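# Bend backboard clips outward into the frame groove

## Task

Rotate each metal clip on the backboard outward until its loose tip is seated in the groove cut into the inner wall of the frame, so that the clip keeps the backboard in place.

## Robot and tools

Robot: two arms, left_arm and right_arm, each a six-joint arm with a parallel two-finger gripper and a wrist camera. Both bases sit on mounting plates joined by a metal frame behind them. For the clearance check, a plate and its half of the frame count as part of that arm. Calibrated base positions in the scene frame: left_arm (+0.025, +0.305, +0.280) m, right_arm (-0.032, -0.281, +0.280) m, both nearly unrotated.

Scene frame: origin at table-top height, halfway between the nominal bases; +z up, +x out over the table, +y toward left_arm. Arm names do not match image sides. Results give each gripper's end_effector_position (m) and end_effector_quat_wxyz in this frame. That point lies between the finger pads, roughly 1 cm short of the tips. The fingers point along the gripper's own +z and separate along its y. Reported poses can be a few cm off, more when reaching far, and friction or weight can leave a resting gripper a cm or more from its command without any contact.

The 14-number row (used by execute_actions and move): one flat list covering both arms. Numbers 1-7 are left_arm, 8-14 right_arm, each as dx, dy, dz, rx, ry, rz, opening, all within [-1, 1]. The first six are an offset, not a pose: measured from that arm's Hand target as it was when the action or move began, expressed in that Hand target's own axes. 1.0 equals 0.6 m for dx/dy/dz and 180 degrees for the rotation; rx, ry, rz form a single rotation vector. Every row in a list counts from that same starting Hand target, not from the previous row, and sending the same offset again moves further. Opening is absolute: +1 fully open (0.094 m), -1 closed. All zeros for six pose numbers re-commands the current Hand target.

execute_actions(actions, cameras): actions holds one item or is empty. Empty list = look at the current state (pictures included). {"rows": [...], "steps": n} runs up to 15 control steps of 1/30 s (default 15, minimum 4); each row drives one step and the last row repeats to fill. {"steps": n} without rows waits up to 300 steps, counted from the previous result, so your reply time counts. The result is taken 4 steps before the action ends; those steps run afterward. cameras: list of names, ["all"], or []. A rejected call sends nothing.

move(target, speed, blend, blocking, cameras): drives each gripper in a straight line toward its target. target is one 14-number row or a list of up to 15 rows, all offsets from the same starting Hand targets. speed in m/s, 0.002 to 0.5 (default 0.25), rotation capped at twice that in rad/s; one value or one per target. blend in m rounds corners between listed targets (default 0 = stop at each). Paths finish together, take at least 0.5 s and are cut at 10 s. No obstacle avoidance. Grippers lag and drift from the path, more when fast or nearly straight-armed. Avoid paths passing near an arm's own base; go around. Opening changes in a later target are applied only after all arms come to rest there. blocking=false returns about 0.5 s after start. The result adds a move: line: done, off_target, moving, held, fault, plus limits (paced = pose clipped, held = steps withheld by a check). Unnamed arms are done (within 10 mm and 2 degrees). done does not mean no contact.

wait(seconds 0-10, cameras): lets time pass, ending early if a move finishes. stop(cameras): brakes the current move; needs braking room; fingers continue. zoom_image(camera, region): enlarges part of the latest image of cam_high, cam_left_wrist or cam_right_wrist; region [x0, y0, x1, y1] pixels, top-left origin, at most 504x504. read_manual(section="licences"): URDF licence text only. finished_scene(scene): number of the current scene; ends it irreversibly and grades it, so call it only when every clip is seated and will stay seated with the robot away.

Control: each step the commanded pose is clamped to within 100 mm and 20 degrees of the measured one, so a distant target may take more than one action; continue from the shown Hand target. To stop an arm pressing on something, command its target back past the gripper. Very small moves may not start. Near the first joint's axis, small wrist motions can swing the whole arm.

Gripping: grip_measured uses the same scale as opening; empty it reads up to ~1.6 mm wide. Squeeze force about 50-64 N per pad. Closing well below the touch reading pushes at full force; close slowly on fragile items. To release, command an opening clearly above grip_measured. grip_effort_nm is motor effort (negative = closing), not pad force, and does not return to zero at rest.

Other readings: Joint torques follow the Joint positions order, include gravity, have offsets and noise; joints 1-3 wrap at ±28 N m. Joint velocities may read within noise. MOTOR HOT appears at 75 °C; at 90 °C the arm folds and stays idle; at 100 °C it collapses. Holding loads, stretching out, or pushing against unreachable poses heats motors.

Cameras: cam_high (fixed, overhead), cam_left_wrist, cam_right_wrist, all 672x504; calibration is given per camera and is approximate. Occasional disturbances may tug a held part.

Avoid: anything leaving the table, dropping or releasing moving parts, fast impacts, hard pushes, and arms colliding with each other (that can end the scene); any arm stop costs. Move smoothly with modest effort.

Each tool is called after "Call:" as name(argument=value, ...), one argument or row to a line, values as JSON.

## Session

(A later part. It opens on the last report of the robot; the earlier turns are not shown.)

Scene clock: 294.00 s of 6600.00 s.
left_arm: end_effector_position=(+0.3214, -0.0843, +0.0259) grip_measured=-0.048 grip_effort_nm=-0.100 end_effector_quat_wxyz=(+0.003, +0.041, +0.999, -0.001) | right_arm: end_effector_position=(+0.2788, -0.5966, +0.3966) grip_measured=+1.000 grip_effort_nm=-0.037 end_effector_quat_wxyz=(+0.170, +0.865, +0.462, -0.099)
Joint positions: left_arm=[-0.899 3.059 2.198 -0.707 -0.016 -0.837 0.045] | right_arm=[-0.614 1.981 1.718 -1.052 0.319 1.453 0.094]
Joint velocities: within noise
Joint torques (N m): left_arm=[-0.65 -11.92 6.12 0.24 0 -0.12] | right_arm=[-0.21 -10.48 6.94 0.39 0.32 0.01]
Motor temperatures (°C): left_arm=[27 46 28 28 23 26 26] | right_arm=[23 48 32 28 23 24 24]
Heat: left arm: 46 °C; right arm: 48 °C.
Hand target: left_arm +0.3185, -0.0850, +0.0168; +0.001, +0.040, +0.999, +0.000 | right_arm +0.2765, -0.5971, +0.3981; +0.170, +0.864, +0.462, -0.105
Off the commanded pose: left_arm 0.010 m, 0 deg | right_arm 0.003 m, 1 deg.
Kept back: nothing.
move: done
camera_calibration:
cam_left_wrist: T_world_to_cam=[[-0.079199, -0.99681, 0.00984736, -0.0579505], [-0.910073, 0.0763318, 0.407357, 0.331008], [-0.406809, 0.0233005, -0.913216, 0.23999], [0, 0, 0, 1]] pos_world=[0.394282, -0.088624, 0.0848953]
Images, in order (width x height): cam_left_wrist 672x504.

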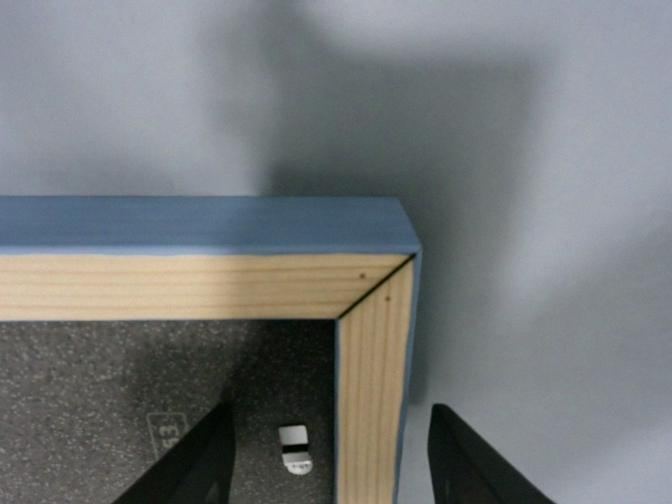

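Call:
move(
  target=[0,0,0,0,0,0,-0.4,0,0,0,0,0,0,1],
  speed=0.1,
  cameras=["cam_left_wrist"],
)

Call:
zoom_image(
  camera="cam_left_wrist",
  region=[230, 354, 430, 504],
)

Call:
move(
  target=[0,0,0,0,0,0,-0.55,0,0,0,0,0,0,1],
  speed=0.1,
  cameras=["cam_left_wrist"],
)

Call:
zoom_image(
  camera="cam_left_wrist",
  region=[230, 354, 430, 504],
)

Scene clock: 294.93 s of 6600.00 s.
left_arm: end_effector_position=(+0.3214, -0.0843, +0.0259) grip_measured=-0.397 grip_effort_nm=-0.125 end_effector_quat_wxyz=(+0.003, +0.041, +0.999, -0.001) | right_arm: end_effector_position=(+0.2788, -0.5966, +0.3966) grip_measured=+1.000 grip_effort_nm=-0.037 end_effector_quat_wxyz=(+0.170, +0.865, +0.462, -0.099)
Joint positions: left_arm=[-0.899 3.059 2.198 -0.707 -0.016 -0.838 0.028] | right_arm=[-0.614 1.981 1.718 -1.052 0.319 1.453 0.094]
Joint velocities: within noise
Joint torques (N m): left_arm=[-0.66 -11.89 6.09 0.23 0 -0.11] | right_arm=[-0.08 -10.43 7.15 0.45 0.31 -0.03]
Motor temperatures (°C): left_arm=[27 46 28 28 23 26 26] | right_arm=[23 48 32 28 23 24 24]
Heat: left arm: 46 °C; right arm: 48 °C.
Hand target: left_arm +0.3184, -0.0851, +0.0168; +0.001, +0.040, +0.999, +0.000 | right_arm +0.2765, -0.5971, +0.3981; +0.170, +0.864, +0.462, -0.105
Off the commanded pose: left_arm 0.010 m, 0 deg | right_arm 0.003 m, 1 deg.
Kept back: nothing.
move: done
camera_calibration:
cam_left_wrist: T_world_to_cam=[[-0.0788188, -0.99684, 0.00984931, -0.0580753], [-0.910102, 0.0759854, 0.407358, 0.330988], [-0.406819, 0.0231436, -0.913215, 0.23998], [0, 0, 0, 1]] pos_world=[0.394284, -0.0885961, 0.0848952]
Images, in order (width x height): cam_left_wrist 672x504.

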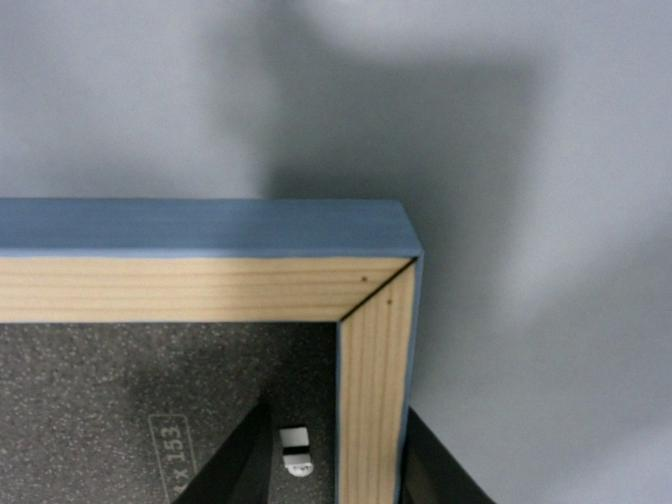

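Scaled by 2.520 from the camera's 672x504 image, which has a finer 960x720 frame.

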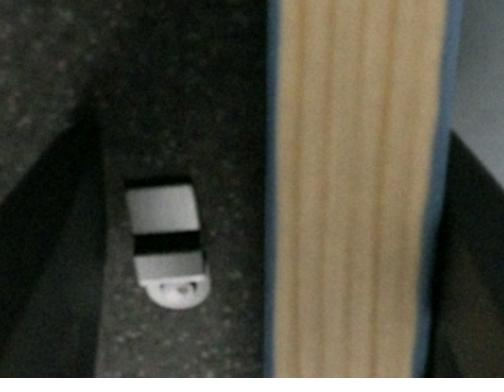

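Scene clock: 295.63 s of 6600.00 s.
left_arm: end_effector_position=(+0.3221, -0.0855, +0.0259) grip_measured=-0.546 grip_effort_nm=-0.164 end_effector_quat_wxyz=(+0.004, +0.041, +0.999, -0.004) | right_arm: end_effector_position=(+0.2788, -0.5966, +0.3966) grip_measured=+1.000 grip_effort_nm=-0.037 end_effector_quat_wxyz=(+0.170, +0.865, +0.462, -0.099)
Joint positions: left_arm=[-0.899 3.059 2.198 -0.701 -0.014 -0.838 0.021] | right_arm=[-0.614 1.981 1.718 -1.052 0.319 1.453 0.094]
Joint velocities: within noise
Joint torques (N m): left_arm=[-0.65 -11.93 6.11 0.2 -0.01 -0.11] | right_arm=[0.03 -10.55 6.93 0.45 0.29 -0.06]
Motor temperatures (°C): left_arm=[27 46 28 28 23 26 26] | right_arm=[23 48 32 28 23 24 24]
Heat: left arm: 46 °C; right arm: 48 °C.
Hand target: left_arm +0.3185, -0.0850, +0.0168; +0.001, +0.040, +0.999, +0.000 | right_arm +0.2765, -0.5971, +0.3981; +0.170, +0.864, +0.462, -0.105
Off the commanded pose: left_arm 0.010 m, 1 deg | right_arm 0.003 m, 1 deg.
Kept back: nothing.
move: done
camera_calibration:
cam_left_wrist: T_world_to_cam=[[-0.0784038, -0.996815, 0.0145943, -0.0594551], [-0.91108, 0.077588, 0.404862, 0.332175], [-0.404704, 0.0184461, -0.914261, 0.239222], [0, 0, 0, 1]] pos_world=[0.394791, -0.0894512, 0.0850941]
Images, in order (width x height): cam_left_wrist 672x504.

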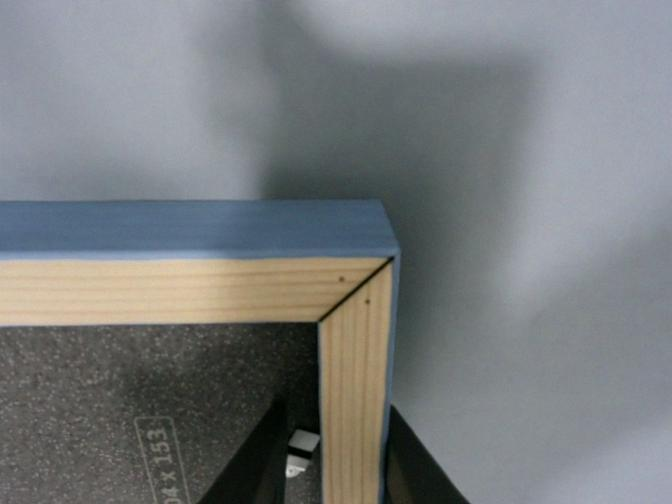

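Scaled by 2.520 from the camera's 672x504 image, which has a finer 960x720 frame.

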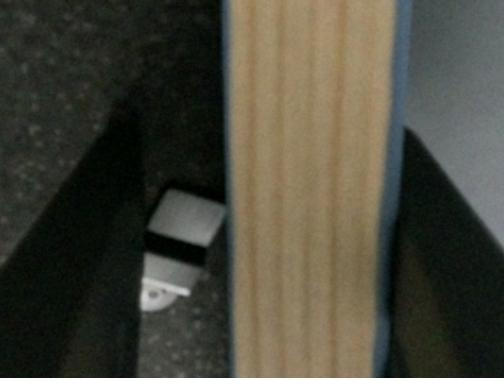

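Clip A is rotating outward; continuing the squeeze.

Call:
move(
  target=[0,0,0,0,0,0,-0.64,0,0,0,0,0,0,1],
  speed=0.1,
  cameras=["cam_left_wrist"],
)

Call:
zoom_image(
  camera="cam_left_wrist",
  region=[230, 354, 430, 504],
)

Call:
move(
  target=[0,0,0,0,0,0,-0.73,0,0,0,0,0,0,1],
  speed=0.1,
  cameras=["cam_left_wrist"],
)

Call:
zoom_image(
  camera="cam_left_wrist",
  region=[230, 354, 430, 504],
)

Scene clock: 296.57 s of 6600.00 s.
left_arm: end_effector_position=(+0.3223, -0.0864, +0.0259) grip_measured=-0.637 grip_effort_nm=-0.154 end_effector_quat_wxyz=(+0.004, +0.041, +0.999, -0.006) | right_arm: end_effector_position=(+0.2788, -0.5966, +0.3966) grip_measured=+1.000 grip_effort_nm=-0.042 end_effector_quat_wxyz=(+0.170, +0.865, +0.462, -0.099)
Joint positions: left_arm=[-0.899 3.059 2.198 -0.698 -0.013 -0.838 0.017] | right_arm=[-0.614 1.981 1.718 -1.052 0.319 1.453 0.094]
Joint velocities: within noise
Joint torques (N m): left_arm=[-0.65 -11.95 6.11 0.17 -0.03 -0.11] | right_arm=[-0.02 -10.69 6.93 0.46 0.3 -0.01]
Motor temperatures (°C): left_arm=[27 46 28 28 23 26 26] | right_arm=[23 48 32 28 23 24 24]
Heat: left arm: 46 °C; right arm: 48 °C.
Hand target: left_arm +0.3184, -0.0850, +0.0168; +0.001, +0.040, +0.999, +0.000 | right_arm +0.2765, -0.5971, +0.3981; +0.170, +0.864, +0.462, -0.105
Off the commanded pose: left_arm 0.010 m, 1 deg | right_arm 0.003 m, 1 deg.
Kept back: nothing.
move: done
camera_calibration:
cam_left_wrist: T_world_to_cam=[[-0.0783903, -0.996752, 0.0184244, -0.0604162], [-0.91131, 0.0791391, 0.404043, 0.332694], [-0.404189, 0.0148827, -0.914554, 0.238881], [0, 0, 0, 1]] pos_world=[0.395005, -0.0901044, 0.0851601]
Images, in order (width x height): cam_left_wrist 672x504.

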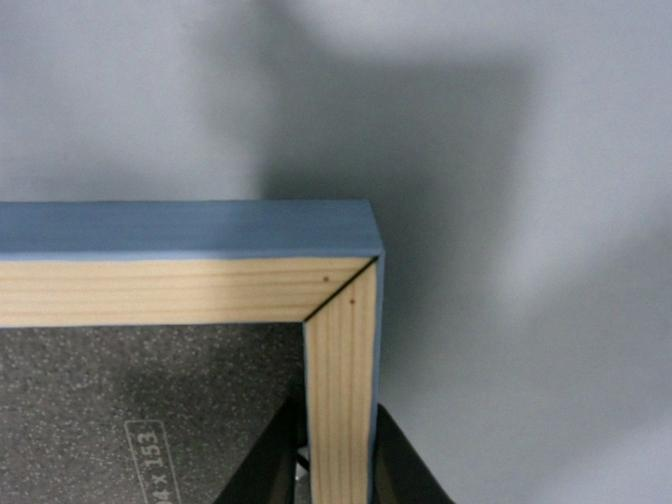

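Scaled by 2.520 from the camera's 672x504 image, which has a finer 960x720 frame.

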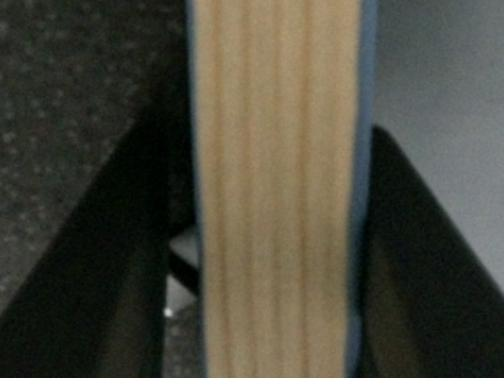

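Scene clock: 297.27 s of 6600.00 s.
left_arm: end_effector_position=(+0.3225, -0.0869, +0.0259) grip_measured=-0.722 grip_effort_nm=-0.383 end_effector_quat_wxyz=(+0.004, +0.039, +0.999, -0.007) | right_arm: end_effector_position=(+0.2788, -0.5966, +0.3966) grip_measured=+1.000 grip_effort_nm=-0.037 end_effector_quat_wxyz=(+0.170, +0.865, +0.462, -0.099)
Joint positions: left_arm=[-0.899 3.059 2.198 -0.695 -0.011 -0.842 0.013] | right_arm=[-0.614 1.981 1.718 -1.052 0.319 1.453 0.094]
Joint velocities: within noise
Joint torques (N m): left_arm=[-0.64 -11.93 6.12 0.16 -0.04 -0.07] | right_arm=[0.02 -10.36 6.95 0.47 0.34 -0.04]
Motor temperatures (°C): left_arm=[27 46 28 28 23 26 26] | right_arm=[23 48 32 28 23 24 24]
Heat: left arm: 46 °C; right arm: 48 °C.
Hand target: left_arm +0.3184, -0.0850, +0.0168; +0.001, +0.040, +0.999, +0.000 | right_arm +0.2765, -0.5971, +0.3981; +0.170, +0.864, +0.462, -0.105
Off the commanded pose: left_arm 0.010 m, 1 deg | right_arm 0.003 m, 1 deg.
Kept back: nothing.
move: done
camera_calibration:
cam_left_wrist: T_world_to_cam=[[-0.0742024, -0.997023, 0.020932, -0.0624156], [-0.911808, 0.0763307, 0.40346, 0.332834], [-0.403857, 0.0108518, -0.914758, 0.238519], [0, 0, 0, 1]] pos_world=[0.395177, -0.0902237, 0.0852082]
Images, in order (width x height): cam_left_wrist 672x504.

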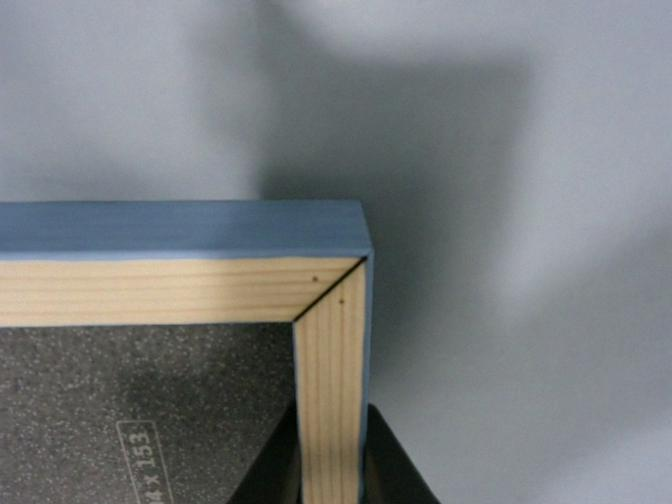

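Scaled by 2.520 from the camera's 672x504 image, which has a finer 960x720 frame.

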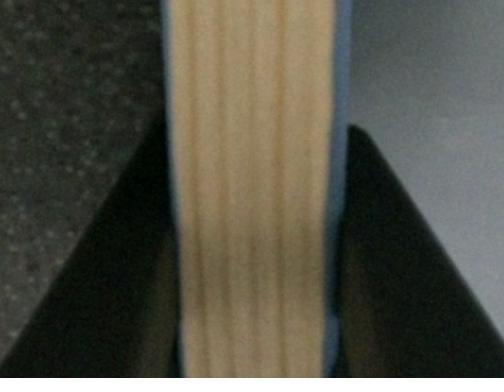

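Call:
move(
  target=[
    [0,0,0,0,0,0,-0.2,0,0,0,0,0,0,1],
    [0,0,-0.03,0,0,0,-0.2,0,0,0,0,0,0,1],
  ],
  speed=0.1,
  cameras=["cam_left_wrist"],
)

Call:
zoom_image(
  camera="cam_left_wrist",
  region=[230, 354, 430, 504],
)

Scene clock: 298.90 s of 6600.00 s.
left_arm: end_effector_position=(+0.3216, -0.0864, +0.0261) grip_measured=-0.203 grip_effort_nm=0.173 end_effector_quat_wxyz=(+0.003, +0.039, +0.999, -0.006) | right_arm: end_effector_position=(+0.2788, -0.5966, +0.3966) grip_measured=+1.000 grip_effort_nm=-0.037 end_effector_quat_wxyz=(+0.170, +0.865, +0.462, -0.099)
Joint positions: left_arm=[-0.9 3.057 2.194 -0.696 -0.011 -0.842 0.037] | right_arm=[-0.614 1.981 1.718 -1.052 0.319 1.453 0.094]
Joint velocities: within noise
Joint torques (N m): left_arm=[-0.64 -16.92 3.19 0.04 -0.05 -0.08] | right_arm=[0.05 -10.67 6.93 0.41 0.26 -0.04]
Motor temperatures (°C): left_arm=[27 46 28 28 23 26 26] | right_arm=[23 48 32 28 23 24 24]
Heat: left arm: 46 °C; right arm: 48 °C.
Hand target: left_arm +0.3185, -0.0851, +0.0349; +0.001, +0.040, +0.999, +0.000 | right_arm +0.2765, -0.5971, +0.3981; +0.170, +0.864, +0.462, -0.105
Off the commanded pose: left_arm 0.009 m, 1 deg | right_arm 0.003 m, 1 deg.
Kept back: nothing.
move: done
camera_calibration:
cam_left_wrist: T_world_to_cam=[[-0.0749665, -0.997001, 0.0191944, -0.0616811], [-0.910973, 0.0763016, 0.405348, 0.331568], [-0.405597, 0.012902, -0.913961, 0.238944], [0, 0, 0, 1]] pos_world=[0.394341, -0.0898782, 0.0851685]
Images, in order (width x height): cam_left_wrist 672x504.

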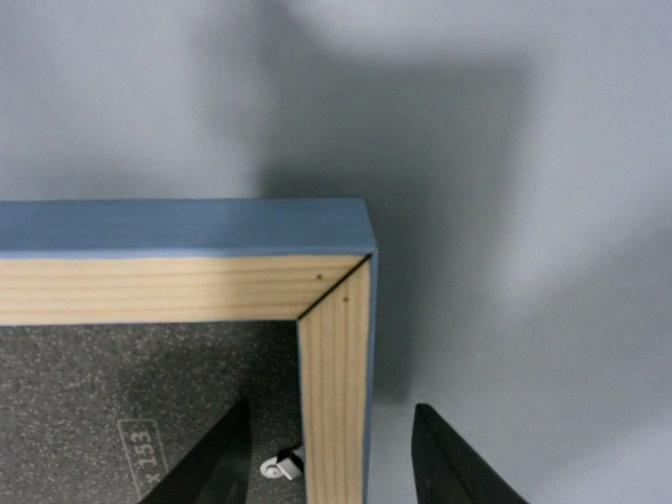

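Scaled by 2.520 from the camera's 672x504 image, which has a finer 960x720 frame.

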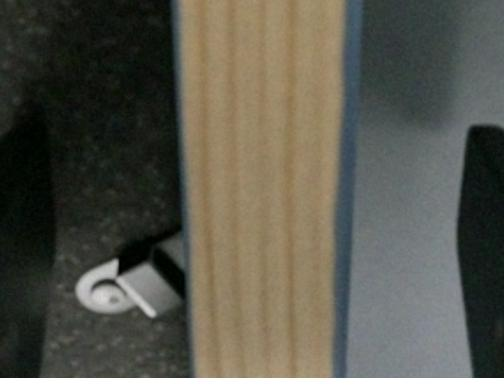

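Call:
move(
  target=[
    [0,0,-0.04,0,0,0,-0.2,0,0,0,0,0,0,1],
    [0.004,0,-0.04,0,0,0,-0.2,0,0,0,0,0,0,1],
    [0.004,0,0.03,0,0,0,-0.2,0,0,0,0,0,0,1],
    [0.004,0,0.03,0,0,0,-0.55,0,0,0,0,0,0,1],
  ],
  speed=0.1,
  cameras=["cam_left_wrist"],
)

Call:
zoom_image(
  camera="cam_left_wrist",
  region=[230, 354, 430, 504],
)

Call:
move(
  target=[0,0,0,0,0,0,-0.63,0,0,0,0,0,0,1],
  speed=0.1,
  cameras=["cam_left_wrist"],
)

Call:
zoom_image(
  camera="cam_left_wrist",
  region=[230, 354, 430, 504],
)

Scene clock: 300.87 s of 6600.00 s.
left_arm: end_effector_position=(+0.3183, -0.0849, +0.0259) grip_measured=-0.547 grip_effort_nm=-0.125 end_effector_quat_wxyz=(+0.001, +0.040, +0.999, -0.003) | right_arm: end_effector_position=(+0.2788, -0.5966, +0.3966) grip_measured=+1.000 grip_effort_nm=-0.032 end_effector_quat_wxyz=(+0.170, +0.865, +0.462, -0.099)
Joint positions: left_arm=[-0.904 3.053 2.184 -0.699 -0.011 -0.843 0.021] | right_arm=[-0.614 1.981 1.718 -1.052 0.319 1.453 0.094]
Joint velocities: within noise
Joint torques (N m): left_arm=[-0.64 -11.99 5.89 0.25 -0.05 -0.1] | right_arm=[-0.06 -10.61 6.95 0.46 0.29 -0.02]
Motor temperatures (°C): left_arm=[27 46 28 28 23 26 26] | right_arm=[23 48 32 28 23 24 24]
Heat: left arm: 46 °C; right arm: 48 °C.
Hand target: left_arm +0.3160, -0.0850, +0.0169; +0.001, +0.040, +0.999, +0.000 | right_arm +0.2765, -0.5971, +0.3981; +0.170, +0.864, +0.462, -0.105
Off the commanded pose: left_arm 0.009 m, 0 deg | right_arm 0.003 m, 1 deg.
Kept back: nothing.
move: done
camera_calibration:
cam_left_wrist: T_world_to_cam=[[-0.0776631, -0.996899, 0.0126623, -0.0593812], [-0.908609, 0.0760011, 0.410675, 0.327631], [-0.410364, 0.0203892, -0.911694, 0.239569], [0, 0, 0, 1]] pos_world=[0.391387, -0.088982, 0.0846156]
Images, in order (width x height): cam_left_wrist 672x504.

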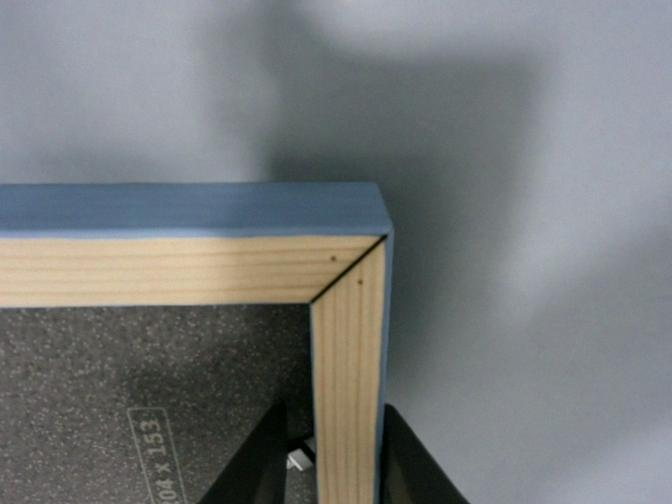

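Scaled by 2.520 from the camera's 672x504 image, which has a finer 960x720 frame.

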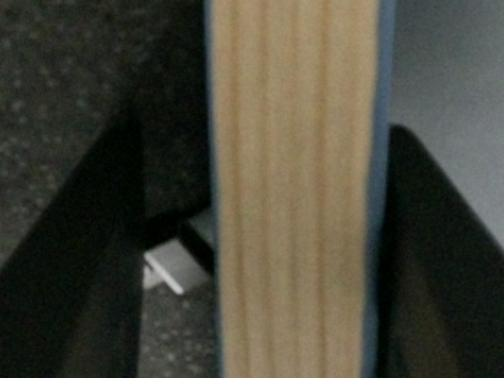

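Scene clock: 301.57 s of 6600.00 s.
left_arm: end_effector_position=(+0.3186, -0.0852, +0.0259) grip_measured=-0.625 grip_effort_nm=-0.227 end_effector_quat_wxyz=(+0.001, +0.040, +0.999, -0.003) | right_arm: end_effector_position=(+0.2788, -0.5966, +0.3966) grip_measured=+1.000 grip_effort_nm=-0.037 end_effector_quat_wxyz=(+0.170, +0.865, +0.462, -0.099)
Joint positions: left_arm=[-0.904 3.053 2.184 -0.697 -0.011 -0.844 0.018] | right_arm=[-0.614 1.981 1.718 -1.052 0.319 1.453 0.094]
Joint velocities: within noise
Joint torques (N m): left_arm=[-0.62 -11.99 5.9 0.24 -0.04 -0.09] | right_arm=[-0.09 -10.67 6.8 0.47 0.32 -0.02]
Motor temperatures (°C): left_arm=[27 46 28 28 23 26 26] | right_arm=[23 48 32 28 23 24 24]
Heat: left arm: 46 °C; right arm: 48 °C.
Hand target: left_arm +0.3160, -0.0849, +0.0169; +0.001, +0.040, +0.999, +0.000 | right_arm +0.2765, -0.5971, +0.3981; +0.170, +0.864, +0.462, -0.105
Off the commanded pose: left_arm 0.009 m, 0 deg | right_arm 0.003 m, 1 deg.
Kept back: nothing.
move: done
camera_calibration:
cam_left_wrist: T_world_to_cam=[[-0.0768957, -0.996947, 0.0135537, -0.0598918], [-0.909168, 0.0756923, 0.409492, 0.32809], [-0.409268, 0.0191655, -0.912213, 0.239252], [0, 0, 0, 1]] pos_world=[0.391601, -0.0891282, 0.0847104]
Images, in order (width x height): cam_left_wrist 672x504.

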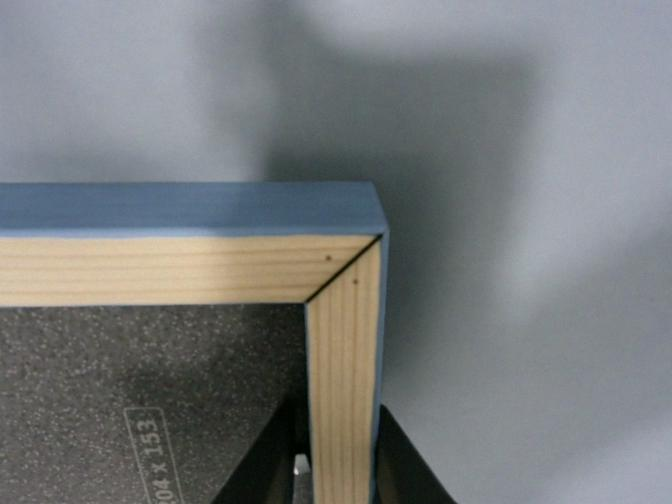

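Scaled by 2.520 from the camera's 672x504 image, which has a finer 960x720 frame.

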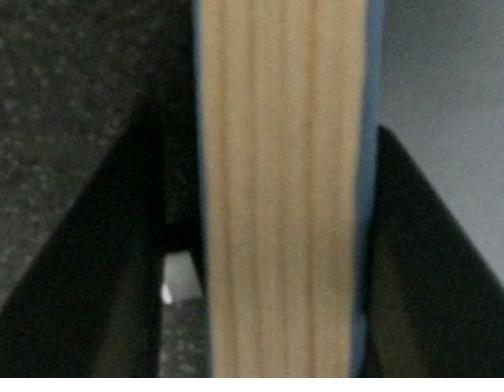

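Call:
move(
  target=[
    [0,0,0,0,0,0,-0.2,0,0,0,0,0,0,1],
    [0,0,-0.08,0,0,0,-0.1,0,0,0,0,0,0,1],
  ],
  speed=0.1,
  cameras=["cam_left_wrist"],
)

Call:
zoom_image(
  camera="cam_left_wrist",
  region=[230, 324, 430, 474],
)

Scene clock: 303.93 s of 6600.00 s.
left_arm: end_effector_position=(+0.3167, -0.0825, +0.0535) grip_measured=-0.103 grip_effort_nm=0.164 end_effector_quat_wxyz=(-0.002, +0.040, +0.999, +0.000) | right_arm: end_effector_position=(+0.2788, -0.5966, +0.3966) grip_measured=+1.000 grip_effort_nm=-0.032 end_effector_quat_wxyz=(+0.170, +0.865, +0.462, -0.099)
Joint positions: left_arm=[-0.904 2.96 2.107 -0.723 -0.011 -0.844 0.042] | right_arm=[-0.614 1.981 1.718 -1.052 0.319 1.453 0.094]
Joint velocities: within noise
Joint torques (N m): left_arm=[-0.73 -17.16 3.44 0.09 -0.05 -0.11] | right_arm=[-0.08 -10.56 6.98 0.45 0.27 -0.07]
Motor temperatures (°C): left_arm=[27 47 28 28 23 26 26] | right_arm=[23 48 32 28 23 24 24]
Heat: left arm: 47 °C; right arm: 48 °C.
Hand target: left_arm +0.3158, -0.0849, +0.0648; +0.001, +0.040, +0.999, +0.000 | right_arm +0.2765, -0.5971, +0.3981; +0.170, +0.864, +0.462, -0.105
Off the commanded pose: left_arm 0.012 m, 0 deg | right_arm 0.003 m, 1 deg.
Kept back: nothing.
move: off_target (left_arm); target 2's new opening was sent with left_arm's hand 0.012 m and 0 deg from that target
camera_calibration:
cam_left_wrist: T_world_to_cam=[[-0.0773445, -0.996982, 0.00666603, -0.0571873], [-0.906636, 0.0731139, 0.415531, 0.313509], [-0.414764, 0.0260954, -0.909555, 0.265768], [0, 0, 0, 1]] pos_world=[0.390047, -0.0868719, 0.111839]
Images, in order (width x height): cam_left_wrist 672x504.

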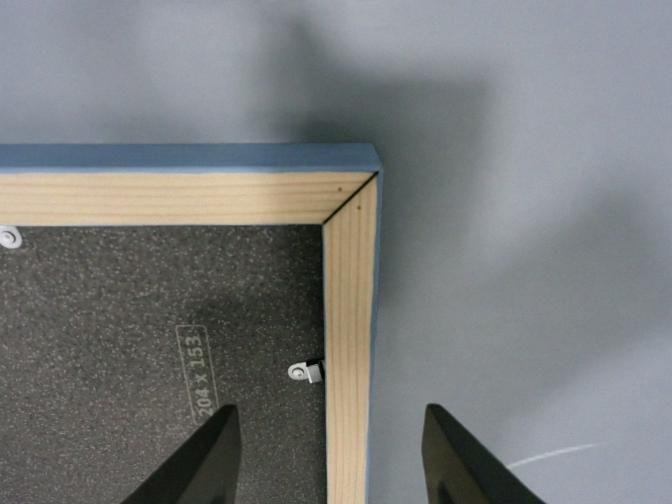

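Scaled by 2.520 from the camera's 672x504 image, which has a finer 960x720 frame.

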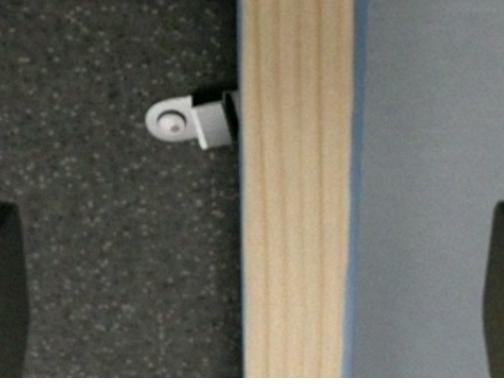

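Call:
move(
  target=[0.173,0.0032,0.005,0,0,0,-0.05,0,0,0,0,0,0,1],
  speed=0.25,
  cameras=["cam_left_wrist"],
)

Call:
zoom_image(
  camera="cam_left_wrist",
  region=[230, 324, 430, 474],
)

Scene clock: 305.33 s of 6600.00 s.
left_arm: end_effector_position=(+0.2062, -0.0665, +0.0501) grip_measured=-0.053 grip_effort_nm=0.164 end_effector_quat_wxyz=(-0.012, +0.045, +0.999, +0.014) | right_arm: end_effector_position=(+0.2788, -0.5966, +0.3966) grip_measured=+1.000 grip_effort_nm=-0.032 end_effector_quat_wxyz=(+0.170, +0.865, +0.462, -0.099)
Joint positions: left_arm=[-1.093 2.77 1.629 -0.471 -0.006 -1.023 0.045] | right_arm=[-0.614 1.981 1.718 -1.052 0.319 1.453 0.094]
Joint velocities: within noise
Joint torques (N m): left_arm=[-0.09 -15.8 2.67 0.27 -0.1 -0.11] | right_arm=[0.09 -10.47 7.04 0.41 0.31 -0.01]
Motor temperatures (°C): left_arm=[27 47 28 28 23 26 26] | right_arm=[23 48 32 28 23 24 24]
Heat: left arm: 47 °C; right arm: 48 °C.
Hand target: left_arm +0.2126, -0.0747, +0.0617; +0.001, +0.040, +0.999, +0.000 | right_arm +0.2765, -0.5971, +0.3981; +0.170, +0.864, +0.462, -0.105
Off the commanded pose: left_arm 0.016 m, 2 deg | right_arm 0.003 m, 1 deg.
Kept back: nothing.
move: off_target (left_arm)
camera_calibration:
cam_left_wrist: T_world_to_cam=[[-0.0877159, -0.995943, -0.0201007, -0.0462359], [-0.897887, 0.070309, 0.434574, 0.210644], [-0.431398, 0.0561672, -0.900412, 0.221361], [0, 0, 0, 1]] pos_world=[0.280574, -0.0732917, 0.106846]
Images, in order (width x height): cam_left_wrist 672x504.

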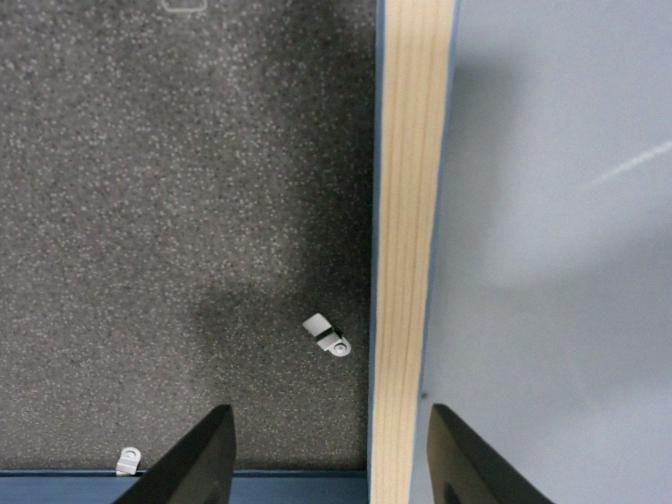

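Scaled by 2.520 from the camera's 672x504 image, which has a finer 960x720 frame.

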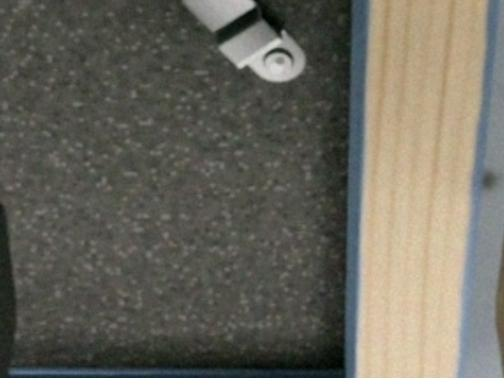

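Call:
move(
  target=[-0.0052,-0.0026,0.0748,0,0,0,-0.05,0,0,0,0,0,0,1],
  speed=0.1,
  cameras=["cam_left_wrist"],
)

Call:
zoom_image(
  camera="cam_left_wrist",
  region=[230, 354, 430, 504],
)

Scene clock: 306.43 s of 6600.00 s.
left_arm: end_effector_position=(+0.2112, -0.0770, +0.0242) grip_measured=-0.053 grip_effort_nm=0.164 end_effector_quat_wxyz=(-0.004, +0.044, +0.999, +0.000) | right_arm: end_effector_position=(+0.2788, -0.5966, +0.3966) grip_measured=+1.000 grip_effort_nm=-0.037 end_effector_quat_wxyz=(+0.170, +0.865, +0.462, -0.099)
Joint positions: left_arm=[-1.093 2.86 1.698 -0.417 -0.006 -1.024 0.045] | right_arm=[-0.614 1.981 1.718 -1.052 0.319 1.453 0.094]
Joint velocities: within noise
Joint torques (N m): left_arm=[0.32 -10.81 4.64 0.31 -0.1 -0.07] | right_arm=[-0.03 -10.47 6.9 0.43 0.28 -0.05]
Motor temperatures (°C): left_arm=[27 47 28 28 23 26 26] | right_arm=[23 48 32 28 23 24 24]
Heat: left arm: 47 °C; right arm: 48 °C.
Hand target: left_arm +0.2156, -0.0764, +0.0167; +0.001, +0.040, +0.999, +0.000 | right_arm +0.2765, -0.5971, +0.3981; +0.170, +0.864, +0.462, -0.105
Off the commanded pose: left_arm 0.009 m, 1 deg | right_arm 0.003 m, 1 deg.
Kept back: nothing.
move: done
camera_calibration:
cam_left_wrist: T_world_to_cam=[[-0.0856897, -0.996293, 0.00761208, -0.0579043], [-0.904157, 0.08097, 0.419457, 0.229616], [-0.418518, 0.0290606, -0.907743, 0.19615], [0, 0, 0, 1]] pos_world=[0.284739, -0.0819819, 0.0821807]
Images, in order (width x height): cam_left_wrist 672x504.

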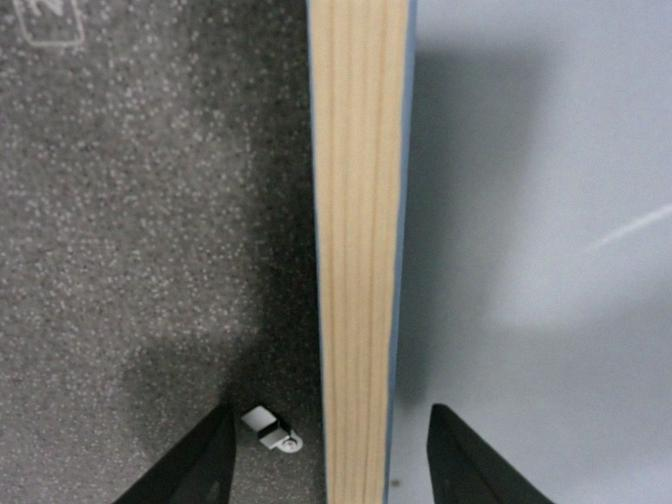

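Scaled by 2.520 from the camera's 672x504 image, which has a finer 960x720 frame.

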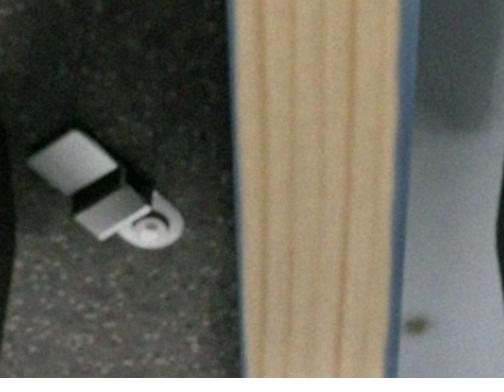

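Call:
move(
  target=[
    [0,0,-0.05,0,0,0,0.1,0,0,0,0,0,0,1],
    [-0.009,0,-0.05,0,0,0,0.1,0,0,0,0,0,0,1],
    [-0.009,0,0,0,0,0,0.1,0,0,0,0,0,0,1],
  ],
  speed=0.1,
  cameras=["cam_left_wrist"],
)

Call:
zoom_image(
  camera="cam_left_wrist",
  region=[200, 354, 400, 504],
)

Scene clock: 308.07 s of 6600.00 s.
left_arm: end_effector_position=(+0.2187, -0.0786, +0.0245) grip_measured=+0.097 grip_effort_nm=0.164 end_effector_quat_wxyz=(-0.002, +0.037, +0.999, -0.003) | right_arm: end_effector_position=(+0.2788, -0.5966, +0.3966) grip_measured=+1.000 grip_effort_nm=-0.032 end_effector_quat_wxyz=(+0.170, +0.865, +0.462, -0.099)
Joint positions: left_arm=[-1.079 2.867 1.717 -0.423 -0.006 -1.024 0.052] | right_arm=[-0.614 1.981 1.718 -1.052 0.319 1.453 0.094]
Joint velocities: within noise
Joint torques (N m): left_arm=[0.05 -10.86 4.63 0.27 -0.1 0.03] | right_arm=[-0.01 -10.4 7.13 0.44 0.29 -0.01]
Motor temperatures (°C): left_arm=[27 46 27 28 23 26 26] | right_arm=[23 48 32 28 23 24 24]
Heat: left arm: 46 °C; right arm: 48 °C.
Hand target: left_arm +0.2210, -0.0768, +0.0168; +0.001, +0.040, +0.999, +0.000 | right_arm +0.2765, -0.5971, +0.3981; +0.170, +0.864, +0.462, -0.105
Off the commanded pose: left_arm 0.008 m, 1 deg | right_arm 0.003 m, 1 deg.
Kept back: nothing.
move: done
camera_calibration:
cam_left_wrist: T_world_to_cam=[[-0.0715607, -0.997342, 0.0136924, -0.0622], [-0.906533, 0.0707585, 0.416162, 0.236251], [-0.416024, 0.0173682, -0.909188, 0.198183], [0, 0, 0, 1]] pos_world=[0.292167, -0.0821935, 0.0827183]
Images, in order (width x height): cam_left_wrist 672x504.

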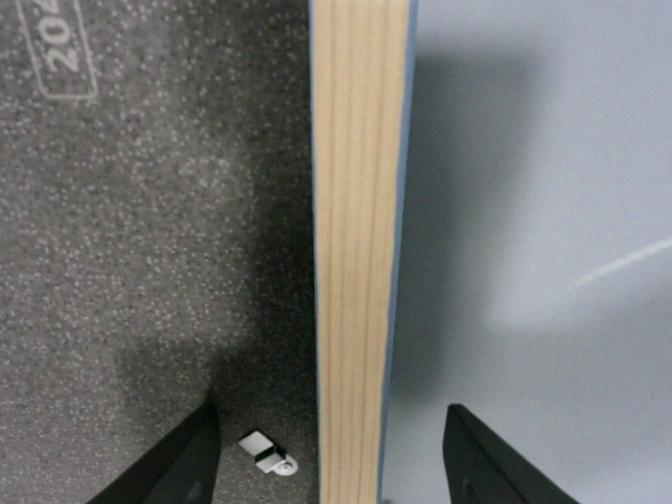

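Scaled by 2.520 from the camera's 672x504 image, which has a finer 960x720 frame.

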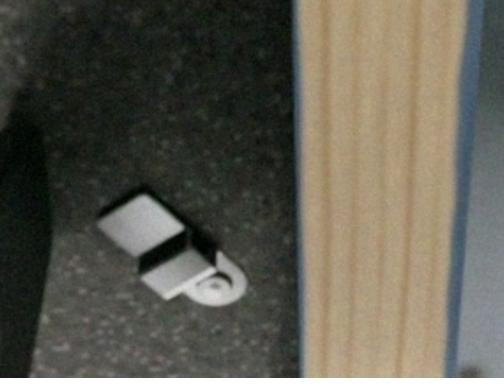

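Call:
move(
  target=[0,0,0,0,0,0,-0.35,0,0,0,0,0,0,1],
  speed=0.1,
  cameras=["cam_left_wrist"],
)

Call:
zoom_image(
  camera="cam_left_wrist",
  region=[200, 354, 400, 504],
)

Call:
move(
  target=[0,0,0,0,0,0,-0.5,0,0,0,0,0,0,1],
  speed=0.1,
  cameras=["cam_left_wrist"],
)

Call:
zoom_image(
  camera="cam_left_wrist",
  region=[200, 354, 400, 504],
)

Scene clock: 309.00 s of 6600.00 s.
left_arm: end_effector_position=(+0.2192, -0.0766, +0.0243) grip_measured=-0.347 grip_effort_nm=-0.125 end_effector_quat_wxyz=(-0.002, +0.037, +0.999, +0.001) | right_arm: end_effector_position=(+0.2788, -0.5966, +0.3966) grip_measured=+1.000 grip_effort_nm=-0.042 end_effector_quat_wxyz=(+0.170, +0.865, +0.462, -0.099)
Joint positions: left_arm=[-1.078 2.867 1.717 -0.429 -0.01 -1.024 0.031] | right_arm=[-0.614 1.981 1.718 -1.052 0.319 1.453 0.094]
Joint velocities: within noise
Joint torques (N m): left_arm=[-0.03 -10.88 4.64 0.31 -0.05 0.02] | right_arm=[-0.08 -10.52 6.91 0.43 0.3 -0.04]
Motor temperatures (°C): left_arm=[27 46 27 28 23 26 26] | right_arm=[23 48 32 28 23 24 24]
Heat: left arm: 46 °C; right arm: 48 °C.
Hand target: left_arm +0.2211, -0.0768, +0.0168; +0.001, +0.040, +0.999, +0.000 | right_arm +0.2765, -0.5971, +0.3981; +0.170, +0.864, +0.462, -0.105
Off the commanded pose: left_arm 0.008 m, 0 deg | right_arm 0.003 m, 1 deg.
Kept back: nothing.
move: done
camera_calibration:
cam_left_wrist: T_world_to_cam=[[-0.070891, -0.997465, 0.00609328, -0.0601532], [-0.907116, 0.067008, 0.415512, 0.236441], [-0.414867, 0.0239287, -0.909567, 0.198442], [0, 0, 0, 1]] pos_world=[0.292542, -0.0805926, 0.0826188]
Images, in order (width x height): cam_left_wrist 672x504.

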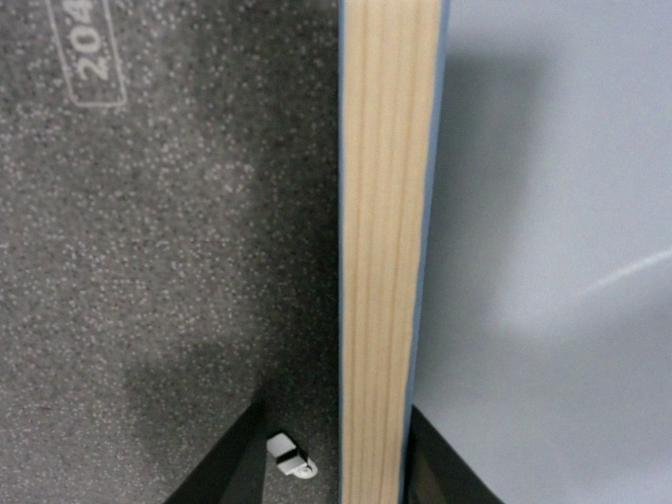

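Scaled by 2.520 from the camera's 672x504 image, which has a finer 960x720 frame.

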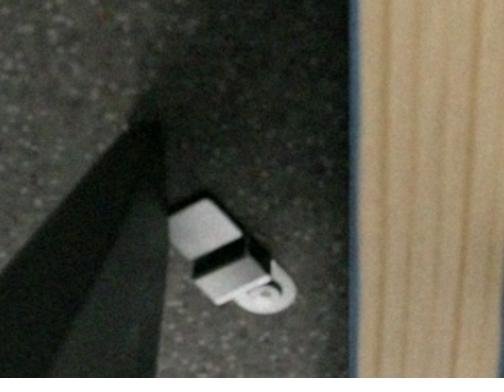

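Scene clock: 309.70 s of 6600.00 s.
left_arm: end_effector_position=(+0.2200, -0.0780, +0.0245) grip_measured=-0.497 grip_effort_nm=-0.149 end_effector_quat_wxyz=(+0.000, +0.037, +0.999, -0.002) | right_arm: end_effector_position=(+0.2788, -0.5966, +0.3966) grip_measured=+1.000 grip_effort_nm=-0.042 end_effector_quat_wxyz=(+0.170, +0.865, +0.462, -0.099)
Joint positions: left_arm=[-1.078 2.867 1.719 -0.424 -0.011 -1.023 0.024] | right_arm=[-0.614 1.981 1.718 -1.052 0.319 1.453 0.094]
Joint velocities: within noise
Joint torques (N m): left_arm=[-0.02 -10.88 4.57 0.28 -0.05 0.03] | right_arm=[-0.05 -10.36 6.98 0.45 0.29 0.01]
Motor temperatures (°C): left_arm=[27 46 27 28 23 26 26] | right_arm=[23 48 32 28 23 24 24]
Heat: left arm: 46 °C; right arm: 48 °C.
Hand target: left_arm +0.2211, -0.0768, +0.0168; +0.001, +0.040, +0.999, +0.000 | right_arm +0.2765, -0.5971, +0.3981; +0.170, +0.864, +0.462, -0.105
Off the commanded pose: left_arm 0.008 m, 0 deg | right_arm 0.003 m, 1 deg.
Kept back: nothing.
move: done
camera_calibration:
cam_left_wrist: T_world_to_cam=[[-0.0712249, -0.997404, 0.0105942, -0.0615259], [-0.908455, 0.0692514, 0.412205, 0.237805], [-0.411869, 0.0197349, -0.911029, 0.198048], [0, 0, 0, 1]] pos_world=[0.293223, -0.081743, 0.0830548]
Images, in order (width x height): cam_left_wrist 672x504.

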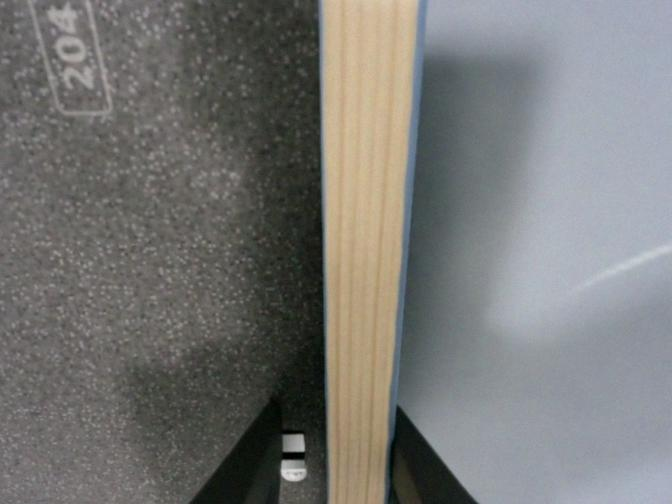

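Scaled by 2.520 from the camera's 672x504 image, which has a finer 960x720 frame.

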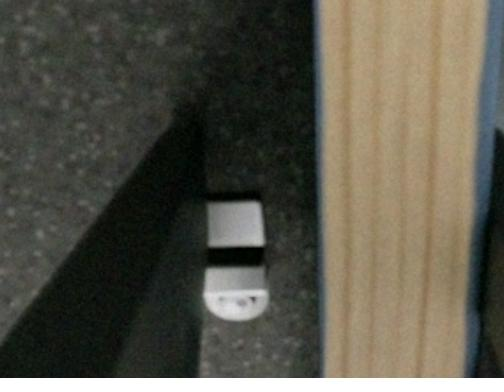

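Call:
move(
  target=[0,0,0,0,0,0,-0.6,0,0,0,0,0,0,1],
  speed=0.1,
  cameras=["cam_left_wrist"],
)

Call:
zoom_image(
  camera="cam_left_wrist",
  region=[200, 354, 400, 504],
)

Call:
move(
  target=[0,0,0,0,0,0,-0.7,0,0,0,0,0,0,1],
  speed=0.1,
  cameras=["cam_left_wrist"],
)

Call:
zoom_image(
  camera="cam_left_wrist",
  region=[200, 354, 400, 504],
)

Scene clock: 310.67 s of 6600.00 s.
left_arm: end_effector_position=(+0.2204, -0.0794, +0.0245) grip_measured=-0.597 grip_effort_nm=-0.154 end_effector_quat_wxyz=(+0.000, +0.037, +0.999, -0.005) | right_arm: end_effector_position=(+0.2788, -0.5966, +0.3966) grip_measured=+1.000 grip_effort_nm=-0.037 end_effector_quat_wxyz=(+0.170, +0.865, +0.462, -0.099)
Joint positions: left_arm=[-1.078 2.867 1.719 -0.418 -0.009 -1.023 0.019] | right_arm=[-0.614 1.981 1.718 -1.052 0.319 1.453 0.094]
Joint velocities: within noise
Joint torques (N m): left_arm=[-0.02 -10.91 4.57 0.23 -0.07 0.02] | right_arm=[0.03 -10.5 6.95 0.41 0.29 -0.07]
Motor temperatures (°C): left_arm=[27 46 28 28 23 26 26] | right_arm=[23 48 32 28 23 24 24]
Heat: left arm: 46 °C; right arm: 48 °C.
Hand target: left_arm +0.2211, -0.0768, +0.0168; +0.001, +0.040, +0.999, +0.000 | right_arm +0.2765, -0.5971, +0.3981; +0.170, +0.864, +0.462, -0.105
Off the commanded pose: left_arm 0.008 m, 1 deg | right_arm 0.003 m, 1 deg.
Kept back: nothing.
move: done
camera_calibration:
cam_left_wrist: T_world_to_cam=[[-0.0715544, -0.997301, 0.0164758, -0.0629821], [-0.908808, 0.0719944, 0.410956, 0.23854], [-0.411033, 0.0144323, -0.911506, 0.197632], [0, 0, 0, 1]] pos_world=[0.293514, -0.0828379, 0.0831505]
Images, in order (width x height): cam_left_wrist 672x504.

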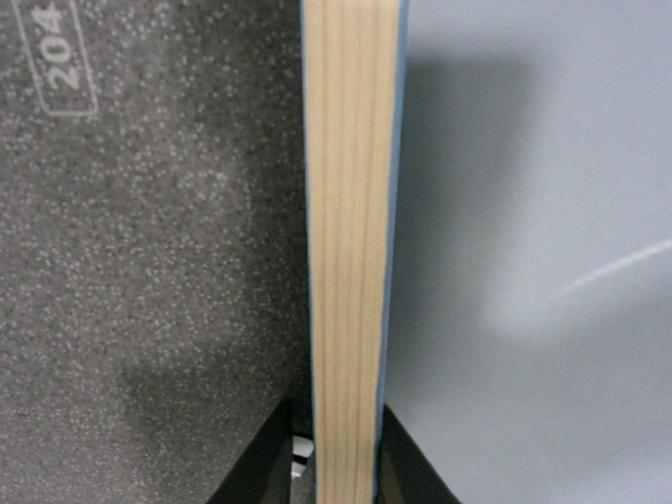

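Scaled by 2.520 from the camera's 672x504 image, which has a finer 960x720 frame.

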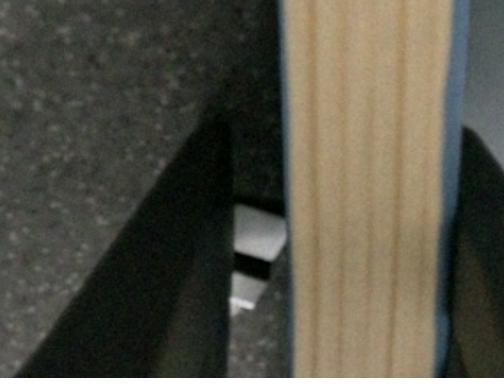

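Scene clock: 311.37 s of 6600.00 s.
left_arm: end_effector_position=(+0.2205, -0.0806, +0.0247) grip_measured=-0.697 grip_effort_nm=-0.144 end_effector_quat_wxyz=(+0.000, +0.037, +0.999, -0.007) | right_arm: end_effector_position=(+0.2788, -0.5966, +0.3966) grip_measured=+1.000 grip_effort_nm=-0.042 end_effector_quat_wxyz=(+0.170, +0.865, +0.462, -0.099)
Joint positions: left_arm=[-1.078 2.867 1.72 -0.416 -0.007 -1.023 0.014] | right_arm=[-0.614 1.981 1.718 -1.052 0.319 1.453 0.094]
Joint velocities: within noise
Joint torques (N m): left_arm=[-0.03 -10.92 4.48 0.22 -0.09 0.02] | right_arm=[-0.09 -10.63 6.89 0.42 0.29 -0.03]
Motor temperatures (°C): left_arm=[27 45 28 28 23 26 26] | right_arm=[23 48 32 28 23 24 24]
Heat: left arm: 45 °C; right arm: 48 °C.
Hand target: left_arm +0.2210, -0.0768, +0.0168; +0.001, +0.040, +0.999, +0.000 | right_arm +0.2765, -0.5971, +0.3981; +0.170, +0.864, +0.462, -0.105
Off the commanded pose: left_arm 0.009 m, 1 deg | right_arm 0.003 m, 1 deg.
Kept back: nothing.
move: done
camera_calibration:
cam_left_wrist: T_world_to_cam=[[-0.0715245, -0.997226, 0.0205975, -0.0642213], [-0.908615, 0.0736599, 0.411088, 0.238753], [-0.411465, 0.0106877, -0.911363, 0.197664], [0, 0, 0, 1]] pos_world=[0.293673, -0.0837423, 0.0833182]
Images, in order (width x height): cam_left_wrist 672x504.

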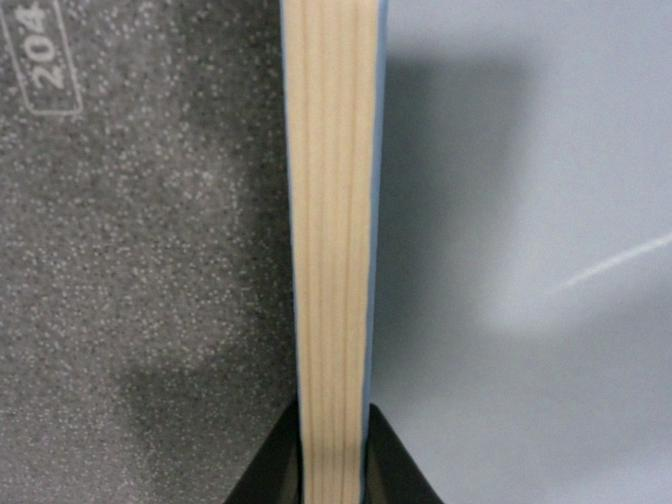

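Scaled by 2.520 from the camera's 672x504 image, which has a finer 960x720 frame.

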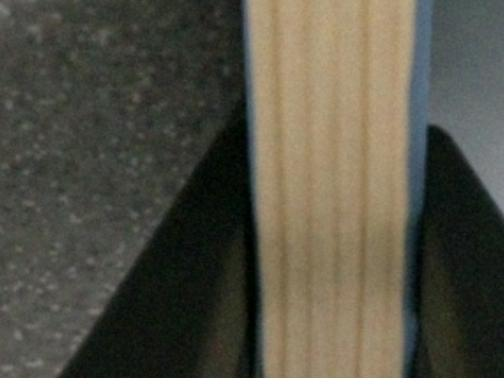

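Call:
move(
  target=[
    [0,0,0,0,0,0,-0.2,0,0,0,0,0,0,1],
    [0,0.002,-0.06,0,0,0,-0.2,0,0,0,0,0,0,1],
    [0.003,0.002,-0.06,0,0,0,-0.2,0,0,0,0,0,0,1],
    [0.003,0.002,0,0,0,0,-0.2,0,0,0,0,0,0,1],
  ],
  speed=0.1,
  cameras=["cam_left_wrist"],
)

Call:
zoom_image(
  camera="cam_left_wrist",
  region=[200, 354, 400, 504],
)

Scene clock: 313.50 s of 6600.00 s.
left_arm: end_effector_position=(+0.2182, -0.0762, +0.0243) grip_measured=-0.203 grip_effort_nm=0.164 end_effector_quat_wxyz=(-0.002, +0.037, +0.999, -0.002) | right_arm: end_effector_position=(+0.2788, -0.5966, +0.3966) grip_measured=+1.000 grip_effort_nm=-0.042 end_effector_quat_wxyz=(+0.170, +0.865, +0.462, -0.099)
Joint positions: left_arm=[-1.078 2.862 1.706 -0.418 -0.007 -1.023 0.037] | right_arm=[-0.614 1.981 1.718 -1.052 0.319 1.453 0.094]
Joint velocities: within noise
Joint torques (N m): left_arm=[-0.18 -10.86 4.52 0.29 -0.08 0] | right_arm=[0.05 -10.55 6.99 0.42 0.26 -0.02]
Motor temperatures (°C): left_arm=[27 45 27 28 23 26 26] | right_arm=[23 48 32 28 23 24 24]
Heat: left arm: 45 °C; right arm: 48 °C.
Hand target: left_arm +0.2194, -0.0755, +0.0168; +0.001, +0.040, +0.999, +0.000 | right_arm +0.2765, -0.5971, +0.3981; +0.170, +0.864, +0.462, -0.105
Off the commanded pose: left_arm 0.008 m, 1 deg | right_arm 0.003 m, 1 deg.
Kept back: nothing.
move: done
camera_calibration:
cam_left_wrist: T_world_to_cam=[[-0.0715877, -0.997372, 0.0111374, -0.0597241], [-0.90652, 0.0697161, 0.416367, 0.235613], [-0.41605, 0.0197105, -0.909128, 0.198008], [0, 0, 0, 1]] pos_world=[0.291694, -0.0798961, 0.0825787]
Images, in order (width x height): cam_left_wrist 672x504.

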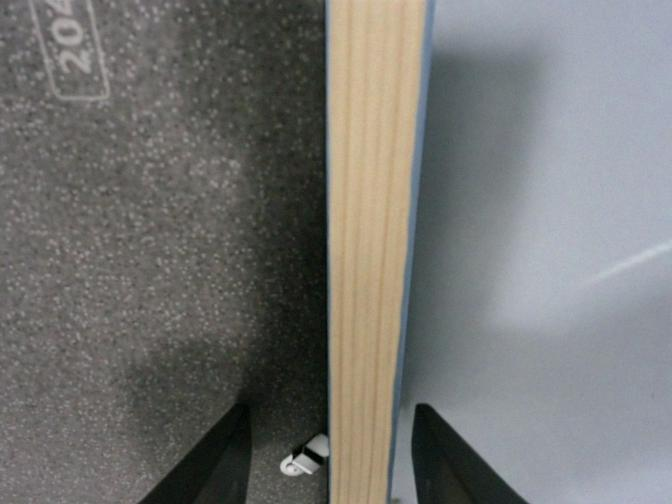

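Scaled by 2.520 from the camera's 672x504 image, which has a finer 960x720 frame.

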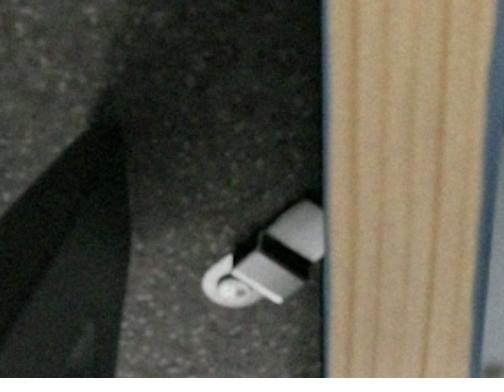

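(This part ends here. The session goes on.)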